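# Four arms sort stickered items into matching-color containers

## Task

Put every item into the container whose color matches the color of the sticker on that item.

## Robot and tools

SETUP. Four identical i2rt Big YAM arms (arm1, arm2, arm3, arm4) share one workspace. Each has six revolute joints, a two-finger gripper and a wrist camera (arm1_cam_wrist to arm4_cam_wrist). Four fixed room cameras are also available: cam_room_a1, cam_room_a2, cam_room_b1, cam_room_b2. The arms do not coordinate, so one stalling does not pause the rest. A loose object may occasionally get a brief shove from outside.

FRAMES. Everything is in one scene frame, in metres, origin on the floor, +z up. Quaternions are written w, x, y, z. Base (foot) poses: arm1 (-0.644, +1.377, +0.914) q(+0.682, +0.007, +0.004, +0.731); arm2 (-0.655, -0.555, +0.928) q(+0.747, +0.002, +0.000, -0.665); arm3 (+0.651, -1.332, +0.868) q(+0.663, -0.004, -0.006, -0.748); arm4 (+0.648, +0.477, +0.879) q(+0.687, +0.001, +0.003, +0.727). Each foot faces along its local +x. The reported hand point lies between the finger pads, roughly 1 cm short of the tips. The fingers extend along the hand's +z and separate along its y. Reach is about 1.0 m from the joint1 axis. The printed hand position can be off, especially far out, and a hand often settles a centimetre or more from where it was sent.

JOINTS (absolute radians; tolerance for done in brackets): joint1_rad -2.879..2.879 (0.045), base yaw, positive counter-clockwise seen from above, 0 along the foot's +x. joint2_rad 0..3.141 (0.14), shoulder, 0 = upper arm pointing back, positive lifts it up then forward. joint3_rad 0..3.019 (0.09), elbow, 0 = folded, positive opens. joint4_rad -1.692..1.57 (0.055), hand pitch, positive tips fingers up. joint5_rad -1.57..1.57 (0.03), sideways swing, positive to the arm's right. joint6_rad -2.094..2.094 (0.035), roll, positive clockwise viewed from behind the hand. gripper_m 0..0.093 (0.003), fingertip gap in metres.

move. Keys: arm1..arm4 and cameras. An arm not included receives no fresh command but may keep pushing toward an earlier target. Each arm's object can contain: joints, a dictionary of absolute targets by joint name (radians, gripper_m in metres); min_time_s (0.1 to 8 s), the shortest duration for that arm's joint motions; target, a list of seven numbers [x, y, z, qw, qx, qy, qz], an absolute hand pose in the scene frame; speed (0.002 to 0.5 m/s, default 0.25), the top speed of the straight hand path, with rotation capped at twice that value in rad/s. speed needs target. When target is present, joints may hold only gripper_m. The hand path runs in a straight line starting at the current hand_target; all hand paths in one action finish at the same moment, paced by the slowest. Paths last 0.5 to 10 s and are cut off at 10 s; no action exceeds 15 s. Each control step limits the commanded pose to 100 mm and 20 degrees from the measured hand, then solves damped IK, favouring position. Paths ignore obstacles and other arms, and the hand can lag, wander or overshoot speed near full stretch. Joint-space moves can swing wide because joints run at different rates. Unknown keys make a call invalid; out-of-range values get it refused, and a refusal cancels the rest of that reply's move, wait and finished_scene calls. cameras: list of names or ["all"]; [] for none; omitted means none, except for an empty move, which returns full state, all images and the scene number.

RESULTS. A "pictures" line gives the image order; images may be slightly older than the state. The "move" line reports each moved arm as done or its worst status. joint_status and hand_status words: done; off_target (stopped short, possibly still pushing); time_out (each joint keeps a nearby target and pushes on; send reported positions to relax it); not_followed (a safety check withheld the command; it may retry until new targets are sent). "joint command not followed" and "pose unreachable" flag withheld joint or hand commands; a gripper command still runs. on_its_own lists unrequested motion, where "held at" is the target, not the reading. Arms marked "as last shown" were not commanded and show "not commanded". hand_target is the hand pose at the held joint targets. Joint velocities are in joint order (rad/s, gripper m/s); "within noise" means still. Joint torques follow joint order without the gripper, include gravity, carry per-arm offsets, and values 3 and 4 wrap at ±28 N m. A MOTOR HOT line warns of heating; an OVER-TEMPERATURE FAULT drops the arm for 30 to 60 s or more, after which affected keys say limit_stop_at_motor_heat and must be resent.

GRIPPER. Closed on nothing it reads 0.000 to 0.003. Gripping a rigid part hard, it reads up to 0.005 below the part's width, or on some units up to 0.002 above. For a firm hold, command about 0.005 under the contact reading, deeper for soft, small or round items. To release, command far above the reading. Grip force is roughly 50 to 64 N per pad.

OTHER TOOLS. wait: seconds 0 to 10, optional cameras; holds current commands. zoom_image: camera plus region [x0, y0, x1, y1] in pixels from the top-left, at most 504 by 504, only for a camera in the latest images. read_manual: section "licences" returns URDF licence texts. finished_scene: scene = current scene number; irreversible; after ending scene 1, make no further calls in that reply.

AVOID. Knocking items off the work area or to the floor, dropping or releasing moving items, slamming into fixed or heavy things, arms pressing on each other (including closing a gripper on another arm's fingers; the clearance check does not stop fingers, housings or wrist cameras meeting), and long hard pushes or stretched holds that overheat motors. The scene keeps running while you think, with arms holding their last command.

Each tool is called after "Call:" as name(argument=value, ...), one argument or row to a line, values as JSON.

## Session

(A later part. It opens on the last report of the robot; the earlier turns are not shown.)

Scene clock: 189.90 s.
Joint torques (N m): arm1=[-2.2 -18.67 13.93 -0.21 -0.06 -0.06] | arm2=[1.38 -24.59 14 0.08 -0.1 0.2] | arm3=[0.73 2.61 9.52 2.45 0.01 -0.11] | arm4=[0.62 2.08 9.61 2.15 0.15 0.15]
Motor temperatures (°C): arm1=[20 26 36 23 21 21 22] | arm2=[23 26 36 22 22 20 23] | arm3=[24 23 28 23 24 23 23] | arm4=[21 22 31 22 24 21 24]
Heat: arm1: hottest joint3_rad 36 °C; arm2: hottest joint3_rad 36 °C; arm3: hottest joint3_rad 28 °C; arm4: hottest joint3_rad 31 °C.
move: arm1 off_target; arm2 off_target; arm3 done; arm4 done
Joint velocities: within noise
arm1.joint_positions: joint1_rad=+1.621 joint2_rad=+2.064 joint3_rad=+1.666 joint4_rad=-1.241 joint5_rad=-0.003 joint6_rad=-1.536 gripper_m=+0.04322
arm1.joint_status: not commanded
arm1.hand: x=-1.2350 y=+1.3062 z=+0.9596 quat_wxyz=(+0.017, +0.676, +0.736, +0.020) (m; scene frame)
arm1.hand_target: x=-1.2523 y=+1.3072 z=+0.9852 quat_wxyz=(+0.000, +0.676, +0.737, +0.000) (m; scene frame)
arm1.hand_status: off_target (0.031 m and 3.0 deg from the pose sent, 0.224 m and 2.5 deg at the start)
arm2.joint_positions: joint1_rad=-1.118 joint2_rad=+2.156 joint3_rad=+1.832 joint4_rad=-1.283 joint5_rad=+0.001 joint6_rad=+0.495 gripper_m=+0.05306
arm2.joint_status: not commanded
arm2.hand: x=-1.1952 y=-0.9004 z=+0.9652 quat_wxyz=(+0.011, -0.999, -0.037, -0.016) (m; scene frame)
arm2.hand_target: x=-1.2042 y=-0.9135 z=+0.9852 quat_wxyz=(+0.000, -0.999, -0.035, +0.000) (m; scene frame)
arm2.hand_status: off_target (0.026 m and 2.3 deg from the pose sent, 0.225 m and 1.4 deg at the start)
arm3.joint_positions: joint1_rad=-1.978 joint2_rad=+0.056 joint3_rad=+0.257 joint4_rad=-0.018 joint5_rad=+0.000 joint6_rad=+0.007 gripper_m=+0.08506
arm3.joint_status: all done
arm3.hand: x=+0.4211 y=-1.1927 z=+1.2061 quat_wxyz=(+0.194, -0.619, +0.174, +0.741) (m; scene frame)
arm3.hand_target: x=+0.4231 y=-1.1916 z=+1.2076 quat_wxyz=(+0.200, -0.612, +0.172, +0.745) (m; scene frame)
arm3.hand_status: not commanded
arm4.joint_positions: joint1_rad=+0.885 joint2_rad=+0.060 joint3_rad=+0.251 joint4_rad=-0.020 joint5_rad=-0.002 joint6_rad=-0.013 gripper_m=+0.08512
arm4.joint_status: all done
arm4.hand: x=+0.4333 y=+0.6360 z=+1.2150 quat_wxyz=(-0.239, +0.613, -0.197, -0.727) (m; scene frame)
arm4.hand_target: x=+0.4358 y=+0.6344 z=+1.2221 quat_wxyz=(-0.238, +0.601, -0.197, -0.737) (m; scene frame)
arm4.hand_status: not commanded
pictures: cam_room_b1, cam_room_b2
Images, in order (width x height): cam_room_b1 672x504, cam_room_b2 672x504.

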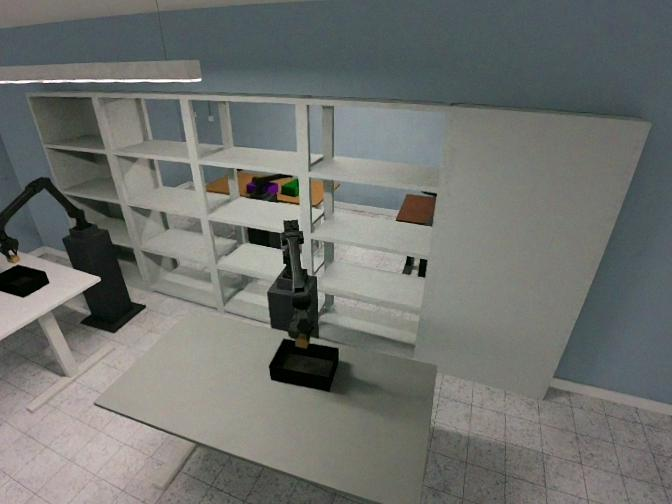

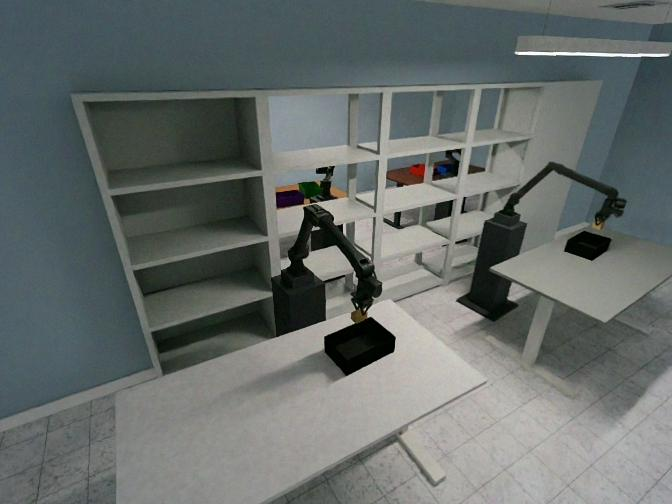

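Call:
move(
  arm1={"joints":{"joint2_rad":1.0,"joint3_rad":1.0,"joint4_rad":-1.5,"joint6_rad":0},"min_time_s":3},
  arm2={"joints":{"joint2_rad":1.0,"joint3_rad":1.0,"joint4_rad":-1.5,"joint6_rad":0},"min_time_s":3},
  cameras=[],
)

Call:
move(
  arm1={"joints":{"joint1_rad":-2.249,"joint6_rad":0,"joint4_rad":-1.55},"min_time_s":5.5},
  arm2={"joints":{"joint1_rad":0.918,"joint6_rad":0,"joint4_rad":-1.55},"min_time_s":5},
  cameras=["cam_room_b1","cam_room_b2","cam_room_a1","cam_room_a2"],
)

Call:
zoom_image(
  camera="cam_room_b1",
  region=[240, 140, 360, 260],
)

Call:
zoom_image(
  camera="cam_room_b2",
  region=[260, 160, 380, 280],
)

Call:
zoom_image(
  camera="cam_room_a2",
  region=[340, 100, 450, 210],
)

Call:
zoom_image(
  camera="cam_room_a1",
  region=[340, 120, 450, 230],
)

Scene clock: 205.00 s.
Joint torques (N m): arm1=[-2.37 -2.96 10.88 0.35 0.03 0.1] | arm2=[1.44 -6.65 9.89 0.49 -0.16 -0.09] | arm3=[0.67 2.67 9.51 2.5 0.02 -0.12] | arm4=[0.79 2.61 9.61 2.25 0.17 0.15]
Motor temperatures (°C): arm1=[20 27 36 23 21 21 22] | arm2=[23 27 36 22 22 20 24] | arm3=[24 23 29 23 24 23 23] | arm4=[21 22 31 22 24 21 24]
Heat: arm1: hottest joint3_rad 36 °C; arm2: hottest joint3_rad 36 °C; arm3: hottest joint3_rad 29 °C; arm4: hottest joint3_rad 31 °C.
move: arm1 done; arm2 done
Joint velocities: within noise
arm1.joint_positions: joint1_rad=+1.621 joint2_rad=+1.005 joint3_rad=+0.998 joint4_rad=-1.492 joint5_rad=-0.003 joint6_rad=-0.008 gripper_m=+0.04323
arm1.joint_status: all done
arm1.hand: x=-0.9138 y=+1.3438 z=+1.1546 quat_wxyz=(+0.002, +0.997, +0.064, -0.043) (m; scene frame)
arm1.hand_target: x=-0.9120 y=+1.3453 z=+1.1568 quat_wxyz=(+0.002, +0.997, +0.057, -0.043) (m; scene frame)
arm1.hand_status: not commanded
arm2.joint_positions: joint1_rad=-1.118 joint2_rad=+1.004 joint3_rad=+1.011 joint4_rad=-1.491 joint5_rad=+0.001 joint6_rad=+0.014 gripper_m=+0.05306
arm2.joint_status: all done
arm2.hand: x=-0.8911 y=-0.7061 z=+1.1695 quat_wxyz=(-0.011, -0.961, -0.274, +0.041) (m; scene frame)
arm2.hand_target: x=-0.8849 y=-0.7056 z=+1.1658 quat_wxyz=(-0.010, -0.958, -0.285, +0.032) (m; scene frame)
arm2.hand_status: not commanded
arm3, arm4: as last shown
pictures: none
No camera images: "cameras" was empty.

Scene clock: 210.83 s.
Joint torques (N m): arm1=[-2.2 -3.08 10.62 0.01 0 0.11] | arm2=[0.91 -6.59 9.8 0.31 -0.11 -0.07] | arm3=[0.79 2.67 9.5 2.48 0.01 -0.12] | arm4=[1.08 2.49 9.52 2.17 0.16 0.17]
Motor temperatures (°C): arm1=[20 26 36 23 21 21 22] | arm2=[23 27 36 22 22 20 24] | arm3=[24 23 29 23 24 23 23] | arm4=[21 22 32 22 24 21 24]
Heat: arm1: hottest joint3_rad 36 °C; arm2: hottest joint3_rad 36 °C; arm3: hottest joint3_rad 29 °C; arm4: hottest joint3_rad 32 °C.
move: arm1 done; arm2 done
Joint velocities: within noise
arm1.joint_positions: joint1_rad=-2.246 joint2_rad=+1.005 joint3_rad=+0.998 joint4_rad=-1.541 joint5_rad=-0.003 joint6_rad=-0.007 gripper_m=+0.04323
arm1.joint_status: all done
arm1.hand: x=-0.4232 y=+1.2265 z=+1.1461 quat_wxyz=(-0.003, -0.295, -0.955, +0.003) (m; scene frame)
arm1.hand_target: x=-0.4256 y=+1.2273 z=+1.1483 quat_wxyz=(-0.003, -0.300, -0.954, +0.002) (m; scene frame)
arm1.hand_status: not commanded
arm2.joint_positions: joint1_rad=+0.915 joint2_rad=+1.004 joint3_rad=+1.011 joint4_rad=-1.538 joint5_rad=+0.000 joint6_rad=+0.014 gripper_m=+0.05306
arm2.joint_status: all done
arm2.hand: x=-0.4260 y=-0.6937 z=+1.1697 quat_wxyz=(-0.020, -0.273, -0.962, +0.003) (m; scene frame)
arm2.hand_target: x=-0.4308 y=-0.6896 z=+1.1662 quat_wxyz=(-0.011, -0.265, -0.964, +0.000) (m; scene frame)
arm2.hand_status: not commanded
arm3, arm4: as last shown
pictures: cam_room_a1, cam_room_a2, cam_room_b1, cam_room_b2
Images, in order (width x height): cam_room_a1 672x504, cam_room_a2 672x504, cam_room_b1 672x504, cam_room_b2 672x504.

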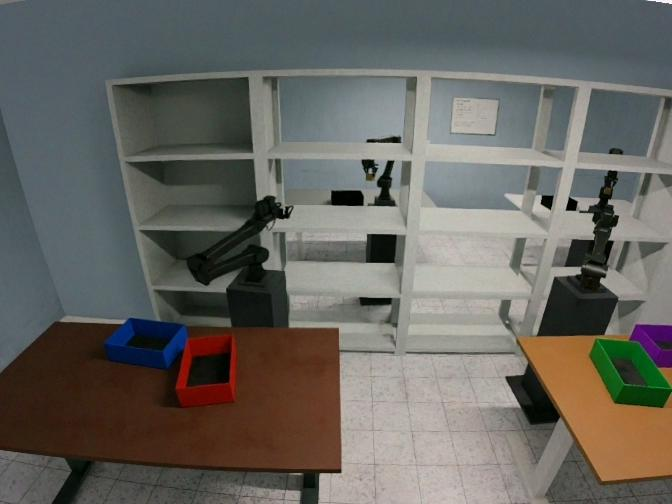

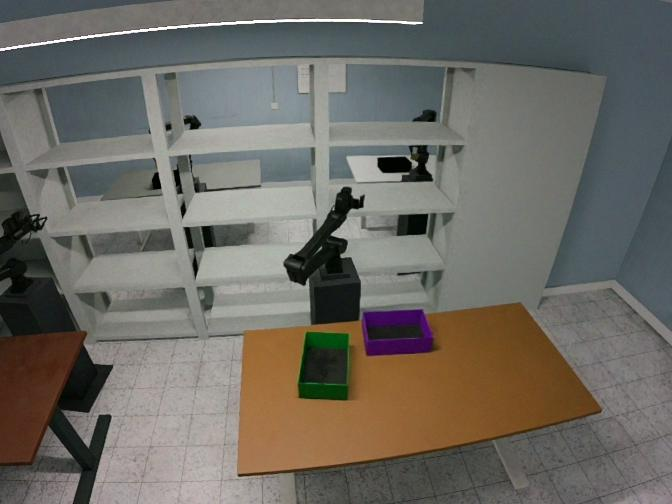

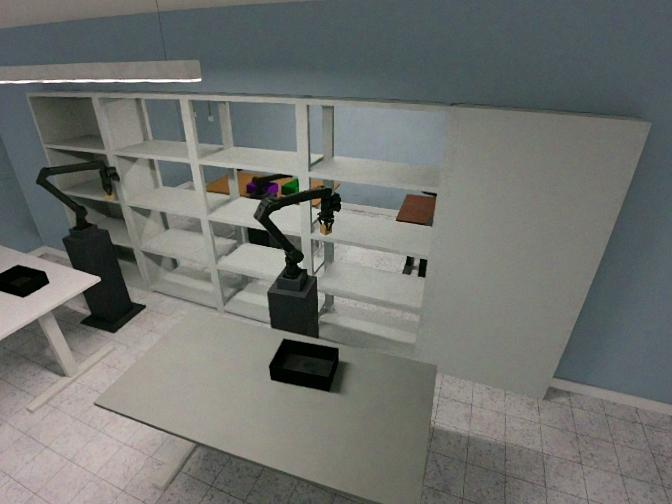

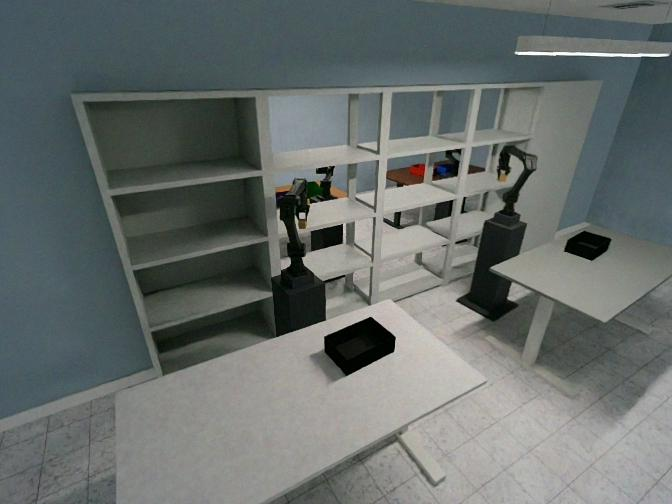

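Scaled by 4.200.

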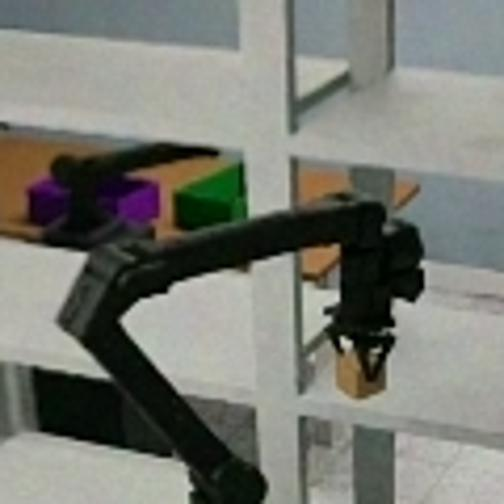

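Scaled by 4.200.

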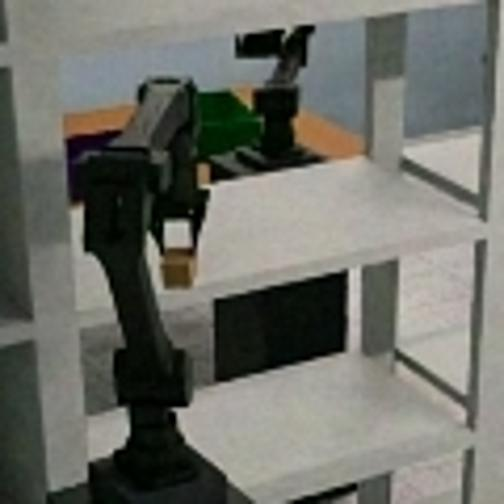

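Scaled by 4.582.

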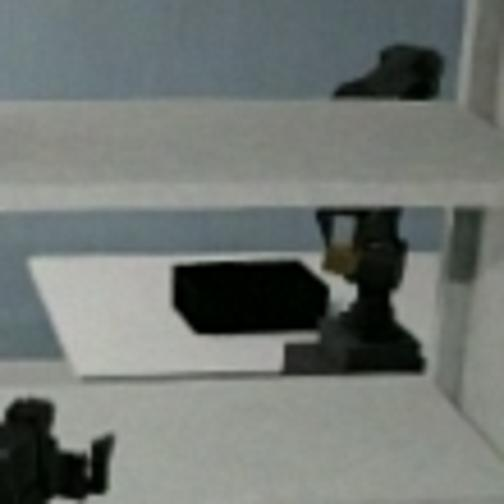

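Scaled by 4.582.

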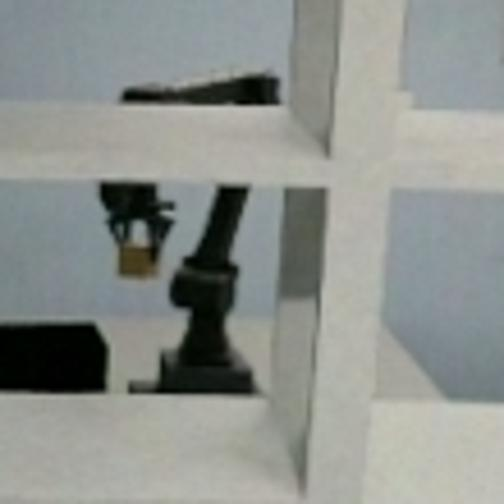

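Call:
move(
  arm1={"target":[-0.079,0.972,1.10,0,0.2998,0.954,0],"speed":0.2},
  arm2={"target":[-0.060,-0.917,1.10,0,0.2653,0.9642,0],"speed":0.2},
  cameras=["arm3_cam_wrist","arm4_cam_wrist","arm1_cam_wrist","arm2_cam_wrist"],
)

Call:
zoom_image(
  camera="arm3_cam_wrist",
  region=[236, 0, 436, 200],
)

Call:
zoom_image(
  camera="arm4_cam_wrist",
  region=[236, 0, 436, 200],
)

Scene clock: 220.53 s.
Joint torques (N m): arm1=[-2.84 -19.78 16.23 -0.23 -0.06 -0.05] | arm2=[0.32 -22.95 15.72 0.16 0.14 -0.08] | arm3=[0.79 2.61 9.54 2.47 0.01 -0.12] | arm4=[0.79 2.14 9.62 2.18 0.19 0.17]
Motor temperatures (°C): arm1=[20 26 37 23 21 21 22] | arm2=[23 27 36 22 22 20 24] | arm3=[24 23 29 23 24 23 23] | arm4=[21 22 32 22 24 21 24]
Heat: arm1: hottest joint3_rad 37 °C; arm2: hottest joint3_rad 36 °C; arm3: hottest joint3_rad 29 °C; arm4: hottest joint3_rad 32 °C.
move: arm1 off_target; arm2 off_target
Joint velocities: within noise
arm1.joint_positions: joint1_rad=-2.253 joint2_rad=+2.228 joint3_rad=+2.314 joint4_rad=-1.686 joint5_rad=-0.005 joint6_rad=-0.009 gripper_m=+0.04323
arm1.joint_status: not commanded
arm1.hand: x=-0.0847 y=+0.9855 z=+1.0782 quat_wxyz=(+0.021, -0.298, -0.954, -0.006) (m; scene frame)
arm1.hand_target: x=-0.0802 y=+0.9730 z=+1.0999 quat_wxyz=(-0.003, -0.300, -0.954, +0.001) (m; scene frame)
arm1.hand_status: off_target (0.026 m and 2.5 deg from the pose sent, 0.431 m and 0.7 deg at the start; a joint's target at an end of its range on 23 of 94 steps)
arm2.joint_positions: joint1_rad=+0.915 joint2_rad=+2.232 joint3_rad=+2.305 joint4_rad=-1.662 joint5_rad=+0.000 joint6_rad=+0.008 gripper_m=+0.05306
arm2.joint_status: not commanded
arm2.hand: x=-0.0682 y=-0.9073 z=+1.0955 quat_wxyz=(+0.009, -0.270, -0.963, -0.004) (m; scene frame)
arm2.hand_target: x=-0.0608 y=-0.9167 z=+1.0998 quat_wxyz=(-0.001, -0.266, -0.964, +0.000) (m; scene frame)
arm2.hand_status: off_target (0.013 m and 1.2 deg from the pose sent, 0.434 m and 2.5 deg at the start)
arm3, arm4: as last shown
pictures: arm1_cam_wrist, arm2_cam_wrist, arm3_cam_wrist, arm4_cam_wrist
Images, in order (width x height): arm1_cam_wrist 672x504, arm2_cam_wrist 672x504, arm3_cam_wrist 672x504, arm4_cam_wrist 672x504.

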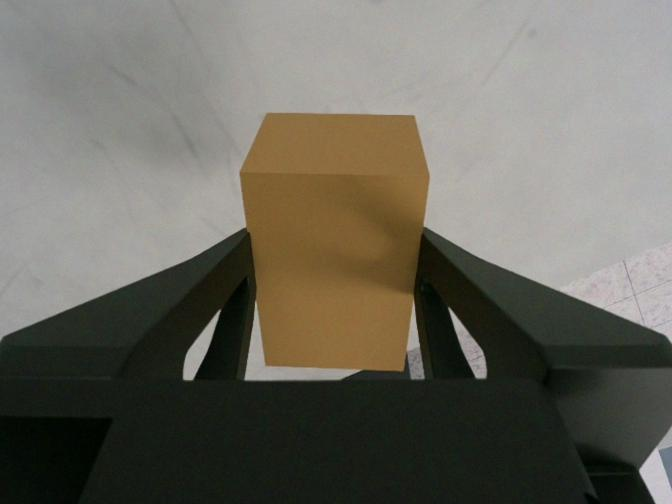

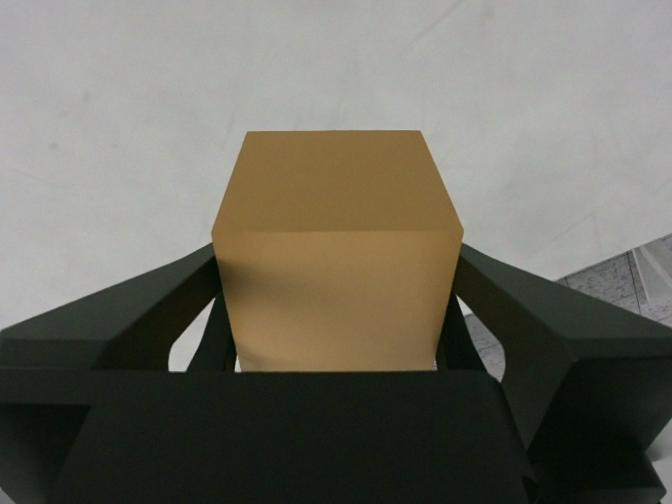

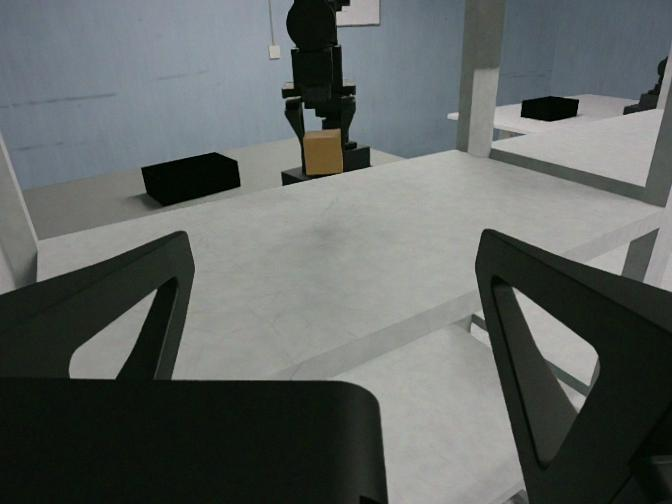

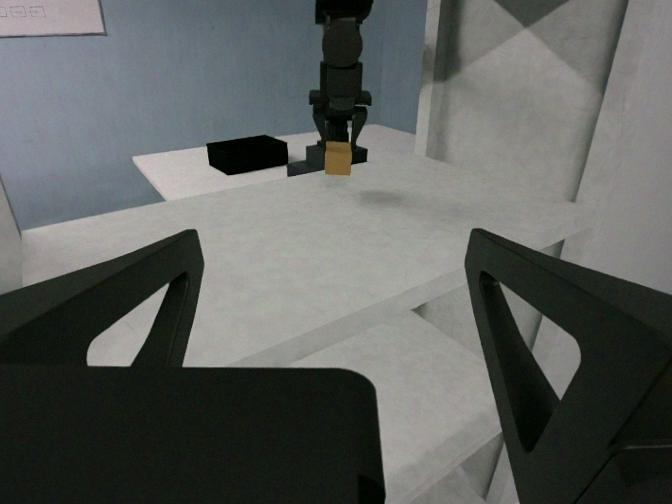

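Scaled by 2.520.

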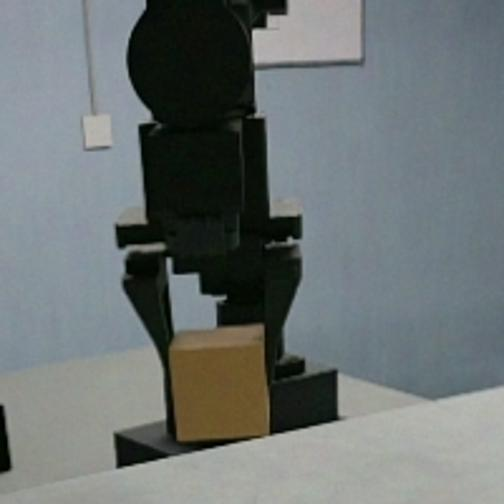

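Scaled by 2.520.

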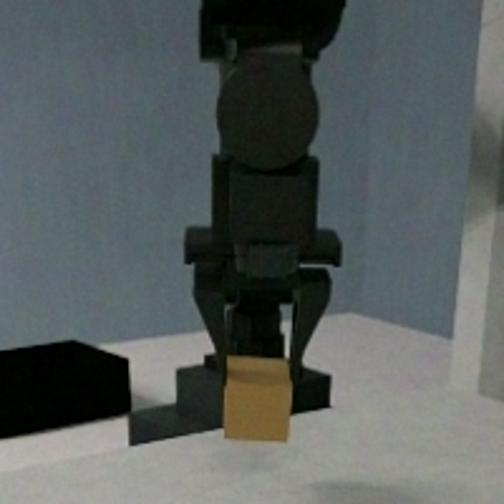

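Call:
move(
  arm1={"joints":{"joint4_rad":-0.8},"min_time_s":1.5},
  arm2={"joints":{"joint4_rad":-0.8},"min_time_s":1.5},
  cameras=["arm3_cam_wrist","arm4_cam_wrist","cam_room_b1","cam_room_b2"],
)

Call:
zoom_image(
  camera="arm3_cam_wrist",
  region=[236, 0, 436, 200],
)

Call:
zoom_image(
  camera="arm4_cam_wrist",
  region=[236, 0, 436, 200],
)

Scene clock: 239.77 s.
Joint torques (N m): arm1=[-3.14 -21.66 17.55 2.36 -0.01 -0.02] | arm2=[0.44 -24.64 17.1 3.18 0.15 -0.08] | arm3=[0.62 2.73 9.51 2.5 0 -0.13] | arm4=[0.97 2.67 9.51 1.96 0.15 0.15]
Motor temperatures (°C): arm1=[20 28 39 23 21 21 22] | arm2=[23 28 37 22 22 20 24] | arm3=[24 23 29 23 24 23 23] | arm4=[21 22 32 22 24 21 24]
Heat: arm1: hottest joint3_rad 39 °C; arm2: hottest joint3_rad 37 °C; arm3: hottest joint3_rad 29 °C; arm4: hottest joint3_rad 32 °C.
move: arm1 done; arm2 done
Joint velocities: within noise
arm1.joint_positions: joint1_rad=-2.253 joint2_rad=+2.228 joint3_rad=+2.314 joint4_rad=-0.821 joint5_rad=-0.005 joint6_rad=-0.009 gripper_m=+0.04323
arm1.joint_status: all done
arm1.hand: x=+0.0730 y=+0.8752 z=+1.1570 quat_wxyz=(-0.380, -0.271, -0.876, +0.123) (m; scene frame)
arm1.hand_target: x=+0.0767 y=+0.8605 z=+1.1942 quat_wxyz=(-0.414, -0.267, -0.859, +0.138) (m; scene frame)
arm1.hand_status: not commanded
arm2.joint_positions: joint1_rad=+0.915 joint2_rad=+2.232 joint3_rad=+2.305 joint4_rad=-0.823 joint5_rad=+0.000 joint6_rad=+0.008 gripper_m=+0.05306
arm2.joint_status: all done
arm2.hand: x=+0.0914 y=-1.0030 z=+1.1741 quat_wxyz=(-0.385, -0.248, -0.883, +0.103) (m; scene frame)
arm2.hand_target: x=+0.1018 y=-1.0154 z=+1.1890 quat_wxyz=(-0.408, -0.242, -0.873, +0.115) (m; scene frame)
arm2.hand_status: not commanded
arm3, arm4: as last shown
pictures: arm3_cam_wrist, arm4_cam_wrist, cam_room_b1, cam_room_b2
Images, in order (width x height): arm3_cam_wrist 672x504, arm4_cam_wrist 672x504, cam_room_b1 672x504, cam_room_b2 672x504.

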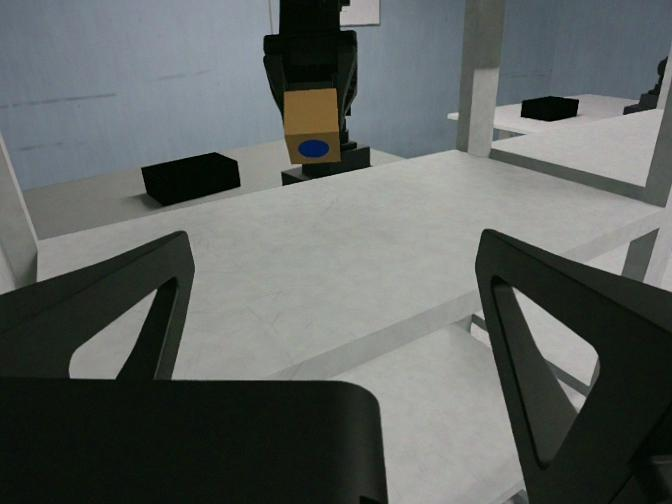

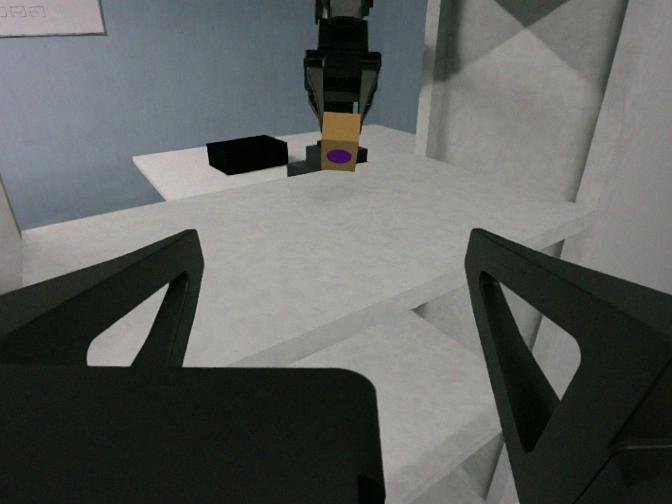

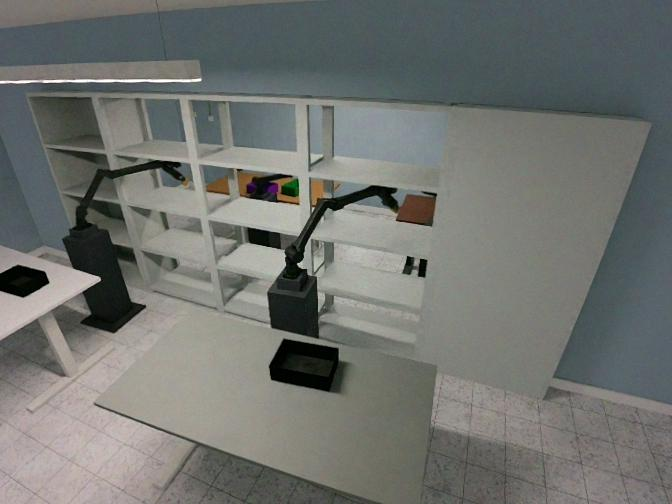

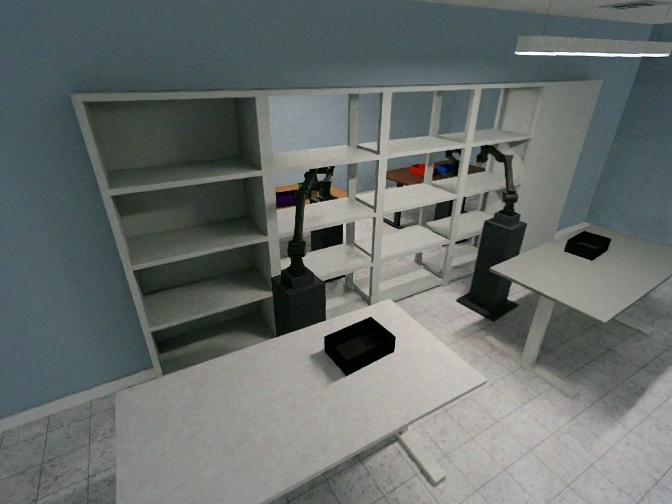

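Scaled by 2.520.

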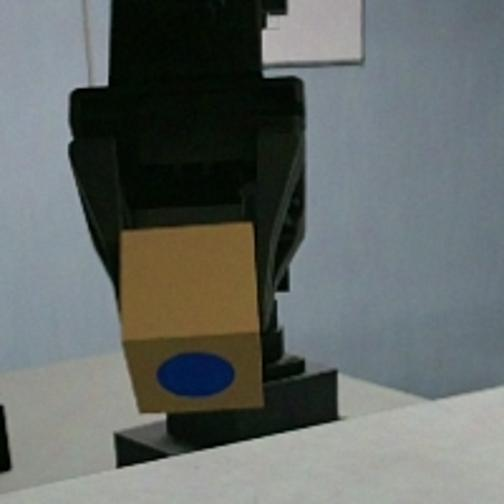

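Scaled by 2.520.

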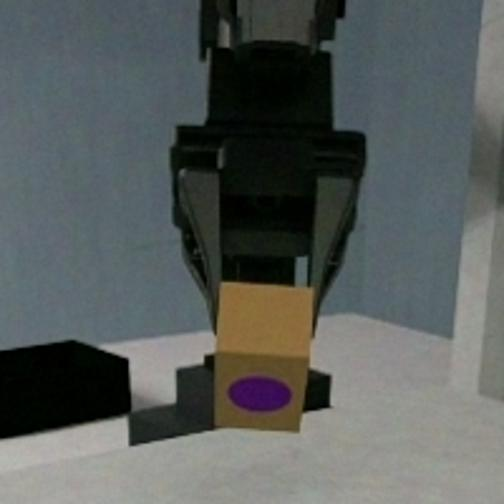

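Call:
move(
  arm1={"target":[-0.056,0.962,1.07,0,0.2998,0.954,0],"speed":0.2},
  arm2={"target":[-0.036,-0.928,1.055,0,0.2653,0.9642,0],"speed":0.2},
  cameras=["arm3_cam_wrist","arm4_cam_wrist"],
)

Call:
zoom_image(
  camera="arm3_cam_wrist",
  region=[236, 60, 436, 260],
)

Call:
zoom_image(
  camera="arm4_cam_wrist",
  region=[236, 60, 436, 260],
)

Scene clock: 253.20 s.
Joint torques (N m): arm1=[-2.14 -20.31 15.08 -0.1 -0.06 0.07] | arm2=[0.73 -23.71 15.86 0.13 0.11 -0.04] | arm3=[0.67 2.73 9.52 2.48 0.01 -0.12] | arm4=[1.08 2.26 9.57 2.07 0.15 0.17]
Motor temperatures (°C): arm1=[20 28 40 23 21 21 22] | arm2=[23 29 39 22 22 20 24] | arm3=[24 23 30 23 24 23 23] | arm4=[21 22 33 22 24 21 24]
Heat: arm1: hottest joint3_rad 40 °C; arm2: hottest joint3_rad 39 °C; arm3: hottest joint3_rad 30 °C; arm4: hottest joint3_rad 33 °C.
move: arm1 off_target; arm2 off_target
Joint velocities: within noise
arm1.joint_positions: joint1_rad=-2.253 joint2_rad=+2.323 joint3_rad=+2.432 joint4_rad=-1.686 joint5_rad=-0.005 joint6_rad=-0.009 gripper_m=+0.04323
arm1.joint_status: not commanded
arm1.hand: x=-0.0621 y=+0.9694 z=+1.0582 quat_wxyz=(+0.010, -0.298, -0.955, -0.002) (m; scene frame)
arm1.hand_target: x=-0.0567 y=+0.9626 z=+1.0697 quat_wxyz=(-0.005, -0.300, -0.954, +0.002) (m; scene frame)
arm1.hand_status: off_target (0.015 m and 1.2 deg from the pose sent, 0.178 m and 47.1 deg at the start; a joint's target at an end of its range on 26 of 94 steps)
arm2.joint_positions: joint1_rad=+0.915 joint2_rad=+2.335 joint3_rad=+2.381 joint4_rad=-1.630 joint5_rad=+0.001 joint6_rad=+0.008 gripper_m=+0.05306
arm2.joint_status: not commanded
arm2.hand: x=-0.0453 y=-0.9209 z=+1.0544 quat_wxyz=(+0.006, -0.270, -0.963, -0.003) (m; scene frame)
arm2.hand_target: x=-0.0368 y=-0.9277 z=+1.0550 quat_wxyz=(-0.001, -0.265, -0.964, +0.000) (m; scene frame)
arm2.hand_status: off_target (0.012 m and 1.0 deg from the pose sent, 0.190 m and 47.0 deg at the start)
arm3, arm4: as last shown
pictures: arm3_cam_wrist, arm4_cam_wrist
Images, in order (width x height): arm3_cam_wrist 672x504, arm4_cam_wrist 672x504.

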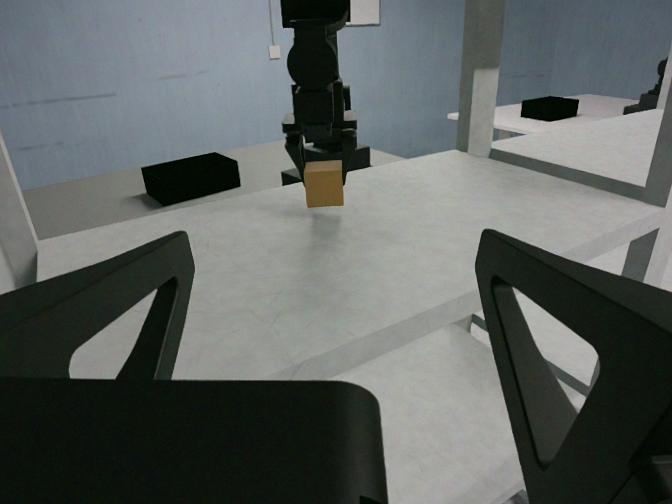

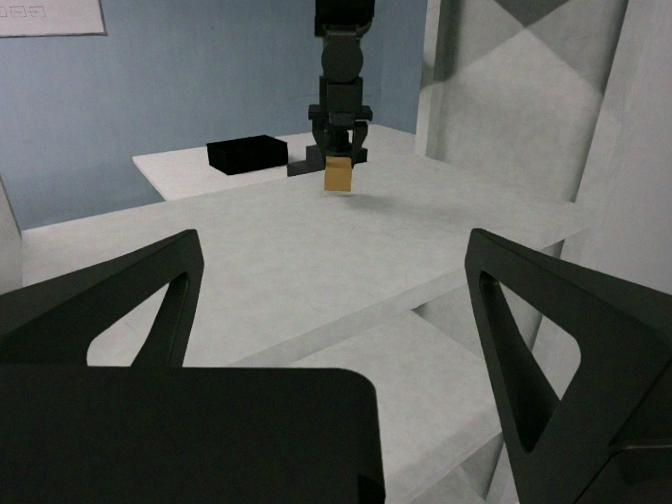

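Scaled by 2.520.

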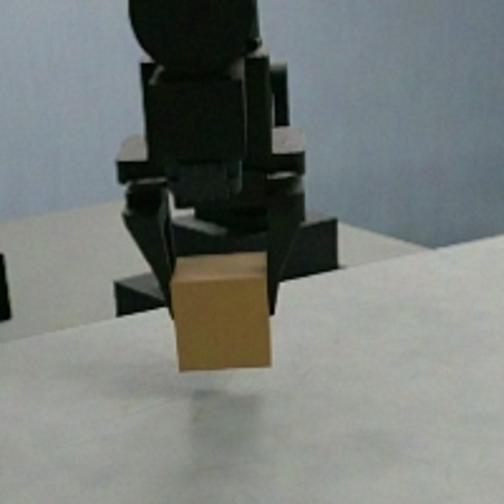

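Scaled by 2.520.

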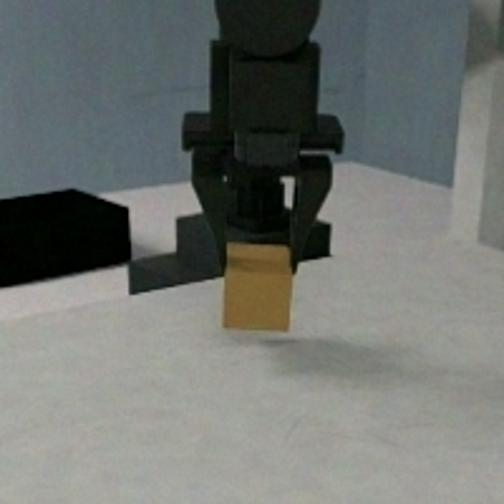

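Call:
move(
  arm1={"target":[-0.056,0.962,1.046,0,0.2998,0.954,0],"speed":0.1},
  arm2={"target":[-0.035,-0.928,1.032,0,0.2653,0.9642,0],"speed":0.1},
  cameras=[],
)

Call:
move(
  arm1={"target":[-0.056,0.962,1.036,0,0.2998,0.954,0],"speed":0.05},
  arm2={"target":[-0.035,-0.928,1.021,0,0.2653,0.9642,0],"speed":0.05},
  cameras=["arm3_cam_wrist","arm4_cam_wrist"],
)

Call:
zoom_image(
  camera="arm3_cam_wrist",
  region=[256, 100, 396, 240],
)

Call:
zoom_image(
  camera="arm4_cam_wrist",
  region=[266, 100, 406, 240],
)

Scene clock: 260.43 s.
Joint torques (N m): arm1=[-2.49 -20.31 10.69 0.87 -0.07 0.05] | arm2=[0.67 -23.71 11.18 1.32 0.12 -0.04] | arm3=[0.62 2.73 9.51 2.5 0 -0.11] | arm4=[0.62 2.02 9.54 2.14 0.15 0.14]
Motor temperatures (°C): arm1=[20 28 40 23 21 21 22] | arm2=[23 29 40 22 22 20 24] | arm3=[24 23 30 23 24 23 23] | arm4=[21 22 33 22 24 21 24]
Heat: arm1: hottest joint3_rad 40 °C; arm2: hottest joint3_rad 40 °C; arm3: hottest joint3_rad 30 °C; arm4: hottest joint3_rad 33 °C.
move: arm1 off_target; arm2 off_target
Joint velocities: within noise
arm1.joint_positions: joint1_rad=-2.253 joint2_rad=+2.323 joint3_rad=+2.426 joint4_rad=-1.658 joint5_rad=-0.005 joint6_rad=-0.009 gripper_m=+0.04323
arm1.joint_status: not commanded
arm1.hand: x=-0.0575 y=+0.9662 z=+1.0558 quat_wxyz=(+0.000, -0.298, -0.955, +0.001) (m; scene frame)
arm1.hand_target: x=-0.0562 y=+0.9622 z=+1.0460 quat_wxyz=(+0.000, -0.300, -0.954, +0.000) (m; scene frame)
arm1.hand_status: off_target (0.011 m and 0.3 deg from the pose sent, 0.016 m and 1.2 deg at the start)
arm2.joint_positions: joint1_rad=+0.915 joint2_rad=+2.335 joint3_rad=+2.381 joint4_rad=-1.600 joint5_rad=+0.001 joint6_rad=+0.008 gripper_m=+0.05306
arm2.joint_status: not commanded
arm2.hand: x=-0.0389 y=-0.9247 z=+1.0544 quat_wxyz=(-0.008, -0.270, -0.963, +0.001) (m; scene frame)
arm2.hand_target: x=-0.0358 y=-0.9277 z=+1.0323 quat_wxyz=(+0.000, -0.265, -0.964, +0.000) (m; scene frame)
arm2.hand_status: off_target (0.023 m and 1.1 deg from the pose sent, 0.026 m and 1.0 deg at the start)
arm3, arm4: as last shown
pictures: none
No camera images: "cameras" was empty.

Scene clock: 261.40 s.
Joint torques (N m): arm1=[-1.49 -20.07 10.8 0.91 -0.09 0.04] | arm2=[0.67 -23.71 9.84 1.35 0.12 -0.04] | arm3=[0.91 2.61 9.51 2.5 0.01 -0.12] | arm4=[0.38 2.2 9.58 2.17 0.16 0.17]
Motor temperatures (°C): arm1=[20 28 40 23 21 21 22] | arm2=[23 29 40 22 22 20 24] | arm3=[24 23 30 23 24 23 23] | arm4=[21 22 33 22 24 21 24]
Heat: arm1: hottest joint3_rad 40 °C; arm2: hottest joint3_rad 40 °C; arm3: hottest joint3_rad 30 °C; arm4: hottest joint3_rad 33 °C.
move: arm1 done; arm2 off_target
Joint velocities: within noise
arm1.joint_positions: joint1_rad=-2.253 joint2_rad=+2.323 joint3_rad=+2.394 joint4_rad=-1.629 joint5_rad=-0.005 joint6_rad=-0.009 gripper_m=+0.04323
arm1.joint_status: not commanded
arm1.hand: x=-0.0574 y=+0.9660 z=+1.0437 quat_wxyz=(+0.001, -0.298, -0.955, +0.001) (m; scene frame)
arm1.hand_target: x=-0.0561 y=+0.9622 z=+1.0360 quat_wxyz=(+0.000, -0.300, -0.954, +0.000) (m; scene frame)
arm1.hand_status: done (0.009 m and 0.3 deg from the pose sent, 0.020 m and 0.3 deg at the start)
arm2.joint_positions: joint1_rad=+0.915 joint2_rad=+2.335 joint3_rad=+2.368 joint4_rad=-1.573 joint5_rad=+0.001 joint6_rad=+0.008 gripper_m=+0.05306
arm2.joint_status: not commanded
arm2.hand: x=-0.0355 y=-0.9267 z=+1.0495 quat_wxyz=(-0.015, -0.270, -0.963, +0.003) (m; scene frame)
arm2.hand_target: x=-0.0359 y=-0.9276 z=+1.0212 quat_wxyz=(+0.000, -0.265, -0.964, +0.000) (m; scene frame)
arm2.hand_status: off_target (0.028 m and 1.9 deg from the pose sent, 0.034 m and 1.1 deg at the start)
arm3, arm4: as last shown
pictures: arm3_cam_wrist, arm4_cam_wrist
Images, in order (width x height): arm3_cam_wrist 672x504, arm4_cam_wrist 672x504.

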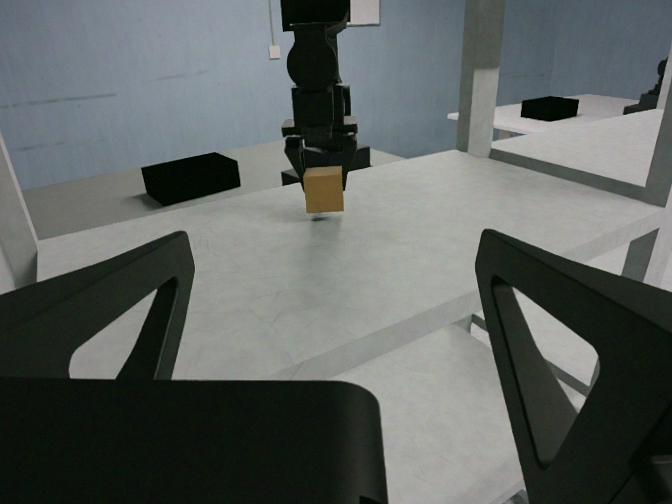

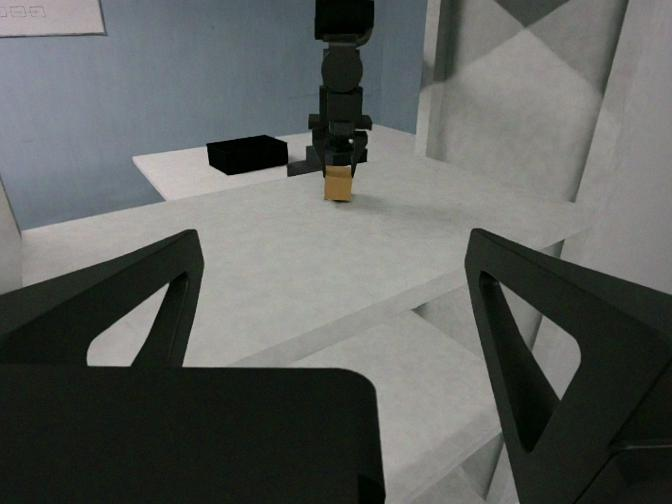

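Scaled by 3.600.

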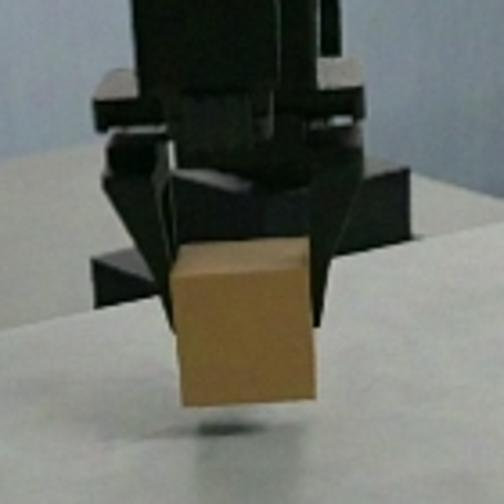

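Scaled by 3.600.

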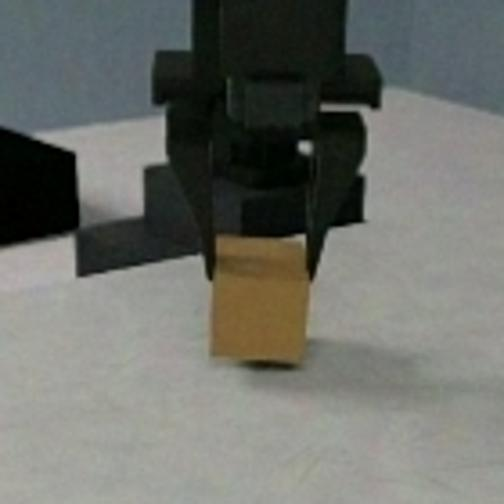

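Call:
move(
  arm1={"target":[-0.056,0.962,1.027,0,0.2998,0.954,0],"speed":0.04},
  arm2={"target":[-0.036,-0.926,1.012,0,0.2653,0.9642,0],"speed":0.04},
  cameras=[],
)

Call:
move(
  arm1={"target":[-0.056,0.962,1.022,0,0.2998,0.954,0],"speed":0.04},
  arm2={"target":[-0.036,-0.926,1.007,0,0.2653,0.9642,0],"speed":0.04},
  cameras=["arm3_cam_wrist","arm4_cam_wrist"],
)

Call:
zoom_image(
  camera="arm3_cam_wrist",
  region=[256, 100, 396, 240],
)

Call:
zoom_image(
  camera="arm4_cam_wrist",
  region=[266, 100, 406, 240],
)

Scene clock: 270.67 s.
Joint torques (N m): arm1=[-2.26 -19.9 10.71 0.96 -0.09 0.07] | arm2=[0.91 -24.23 9.8 1.32 0.12 -0.01] | arm3=[0.85 2.67 9.51 2.51 0.01 -0.12] | arm4=[0.97 2.14 9.37 2.18 0.15 0.19]
Motor temperatures (°C): arm1=[20 28 40 23 21 21 22] | arm2=[23 29 39 22 22 20 25] | arm3=[24 23 30 23 24 23 23] | arm4=[21 22 33 22 24 21 24]
Heat: arm1: hottest joint3_rad 40 °C; arm2: hottest joint3_rad 39 °C; arm3: hottest joint3_rad 30 °C; arm4: hottest joint3_rad 33 °C.
move: arm1 done; arm2 off_target
Joint velocities: within noise
arm1.joint_positions: joint1_rad=-2.253 joint2_rad=+2.323 joint3_rad=+2.368 joint4_rad=-1.605 joint5_rad=-0.005 joint6_rad=-0.009 gripper_m=+0.04323
arm1.joint_status: not commanded
arm1.hand: x=-0.0573 y=+0.9658 z=+1.0340 quat_wxyz=(+0.001, -0.298, -0.955, +0.001) (m; scene frame)
arm1.hand_target: x=-0.0560 y=+0.9621 z=+1.0271 quat_wxyz=(+0.000, -0.300, -0.954, +0.000) (m; scene frame)
arm1.hand_status: done (0.008 m and 0.3 deg from the pose sent, 0.017 m and 0.3 deg at the start)
arm2.joint_positions: joint1_rad=+0.915 joint2_rad=+2.335 joint3_rad=+2.334 joint4_rad=-1.544 joint5_rad=+0.001 joint6_rad=+0.008 gripper_m=+0.05306
arm2.joint_status: not commanded
arm2.hand: x=-0.0364 y=-0.9261 z=+1.0363 quat_wxyz=(-0.013, -0.270, -0.963, +0.002) (m; scene frame)
arm2.hand_target: x=-0.0366 y=-0.9258 z=+1.0122 quat_wxyz=(+0.000, -0.265, -0.964, +0.000) (m; scene frame)
arm2.hand_status: off_target (0.024 m and 1.6 deg from the pose sent, 0.038 m and 1.9 deg at the start)
arm3.joint_positions: joint1_rad=-1.978 joint2_rad=+0.056 joint3_rad=+0.257 joint4_rad=-0.018 joint5_rad=+0.000 joint6_rad=+0.007 gripper_m=+0.08506
arm3.joint_status: not commanded
arm3.hand: x=+0.4211 y=-1.1927 z=+1.2061 quat_wxyz=(+0.194, -0.619, +0.174, +0.741) (m; scene frame)
arm3.hand_target: x=+0.4231 y=-1.1916 z=+1.2076 quat_wxyz=(+0.200, -0.612, +0.172, +0.745) (m; scene frame)
arm3.hand_status: not commanded
arm4.joint_positions: joint1_rad=+0.885 joint2_rad=+0.060 joint3_rad=+0.251 joint4_rad=-0.020 joint5_rad=-0.002 joint6_rad=-0.013 gripper_m=+0.08512
arm4.joint_status: not commanded
arm4.hand: x=+0.4333 y=+0.6360 z=+1.2150 quat_wxyz=(-0.239, +0.613, -0.197, -0.727) (m; scene frame)
arm4.hand_target: x=+0.4358 y=+0.6344 z=+1.2221 quat_wxyz=(-0.238, +0.601, -0.197, -0.737) (m; scene frame)
arm4.hand_status: not commanded
pictures: none
No camera images: "cameras" was empty.

Scene clock: 271.63 s.
Joint torques (N m): arm1=[-1.9 -20.78 9.78 1.05 -0.03 0.01] | arm2=[0.85 -24.29 9.57 1.36 0.11 -0.02] | arm3=[0.62 2.67 9.51 2.48 0.01 -0.12] | arm4=[1.14 2.08 9.46 2.13 0.19 0.17]
Motor temperatures (°C): arm1=[20 28 40 23 21 21 22] | arm2=[23 29 38 22 22 20 25] | arm3=[24 23 30 23 24 23 23] | arm4=[21 22 33 22 24 21 24]
Heat: arm1: hottest joint3_rad 40 °C; arm2: hottest joint3_rad 38 °C; arm3: hottest joint3_rad 30 °C; arm4: hottest joint3_rad 33 °C.
move: arm1 off_target; arm2 off_target
Joint velocities: within noise
arm1.joint_positions: joint1_rad=-2.253 joint2_rad=+2.323 joint3_rad=+2.365 joint4_rad=-1.598 joint5_rad=-0.005 joint6_rad=-0.009 gripper_m=+0.04323
arm1.joint_status: not commanded
arm1.hand: x=-0.0565 y=+0.9653 z=+1.0327 quat_wxyz=(+0.000, -0.298, -0.955, +0.001) (m; scene frame)
arm1.hand_target: x=-0.0561 y=+0.9622 z=+1.0221 quat_wxyz=(+0.000, -0.300, -0.954, +0.000) (m; scene frame)
arm1.hand_status: off_target (0.011 m and 0.3 deg from the pose sent, 0.013 m and 0.3 deg at the start)
arm2.joint_positions: joint1_rad=+0.915 joint2_rad=+2.335 joint3_rad=+2.325 joint4_rad=-1.533 joint5_rad=+0.001 joint6_rad=+0.008 gripper_m=+0.05306
arm2.joint_status: not commanded
arm2.hand: x=-0.0362 y=-0.9262 z=+1.0328 quat_wxyz=(-0.013, -0.270, -0.963, +0.002) (m; scene frame)
arm2.hand_target: x=-0.0368 y=-0.9257 z=+1.0072 quat_wxyz=(+0.000, -0.265, -0.964, +0.000) (m; scene frame)
arm2.hand_status: off_target (0.026 m and 1.6 deg from the pose sent, 0.029 m and 1.6 deg at the start)
arm3, arm4: as last shown
pictures: arm3_cam_wrist, arm4_cam_wrist
Images, in order (width x height): arm3_cam_wrist 672x504, arm4_cam_wrist 672x504.

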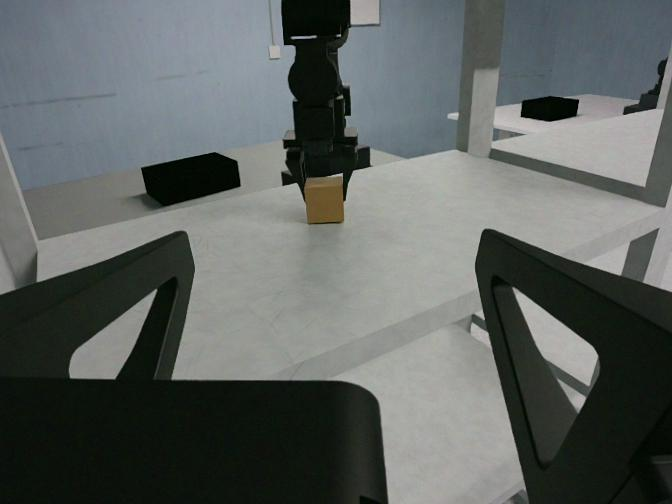

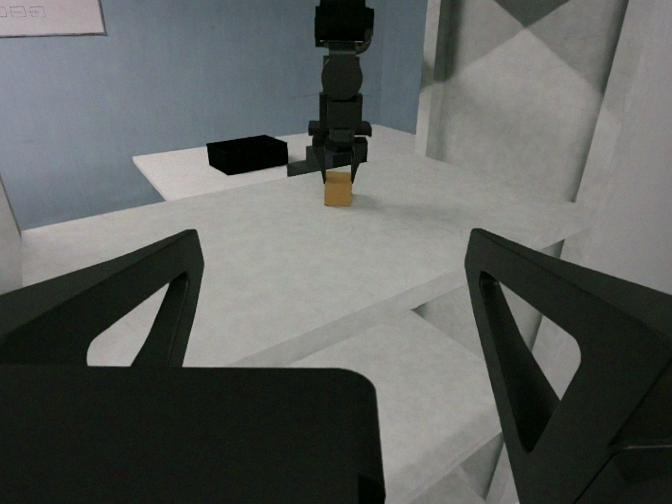

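Scaled by 3.600.

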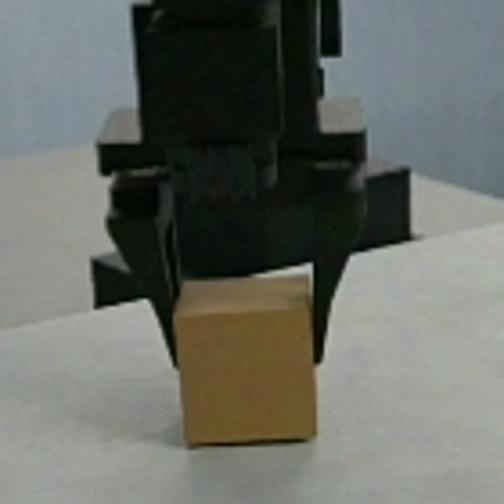

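Scaled by 3.600.

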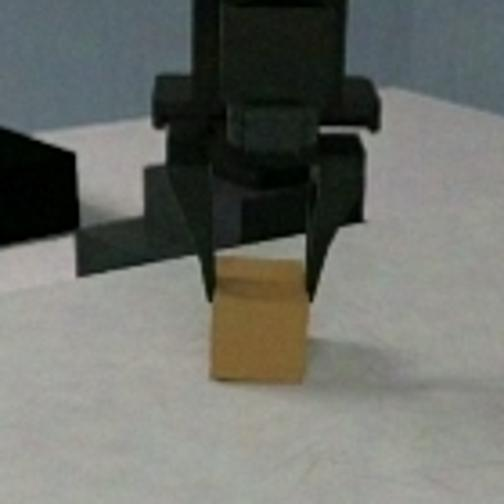

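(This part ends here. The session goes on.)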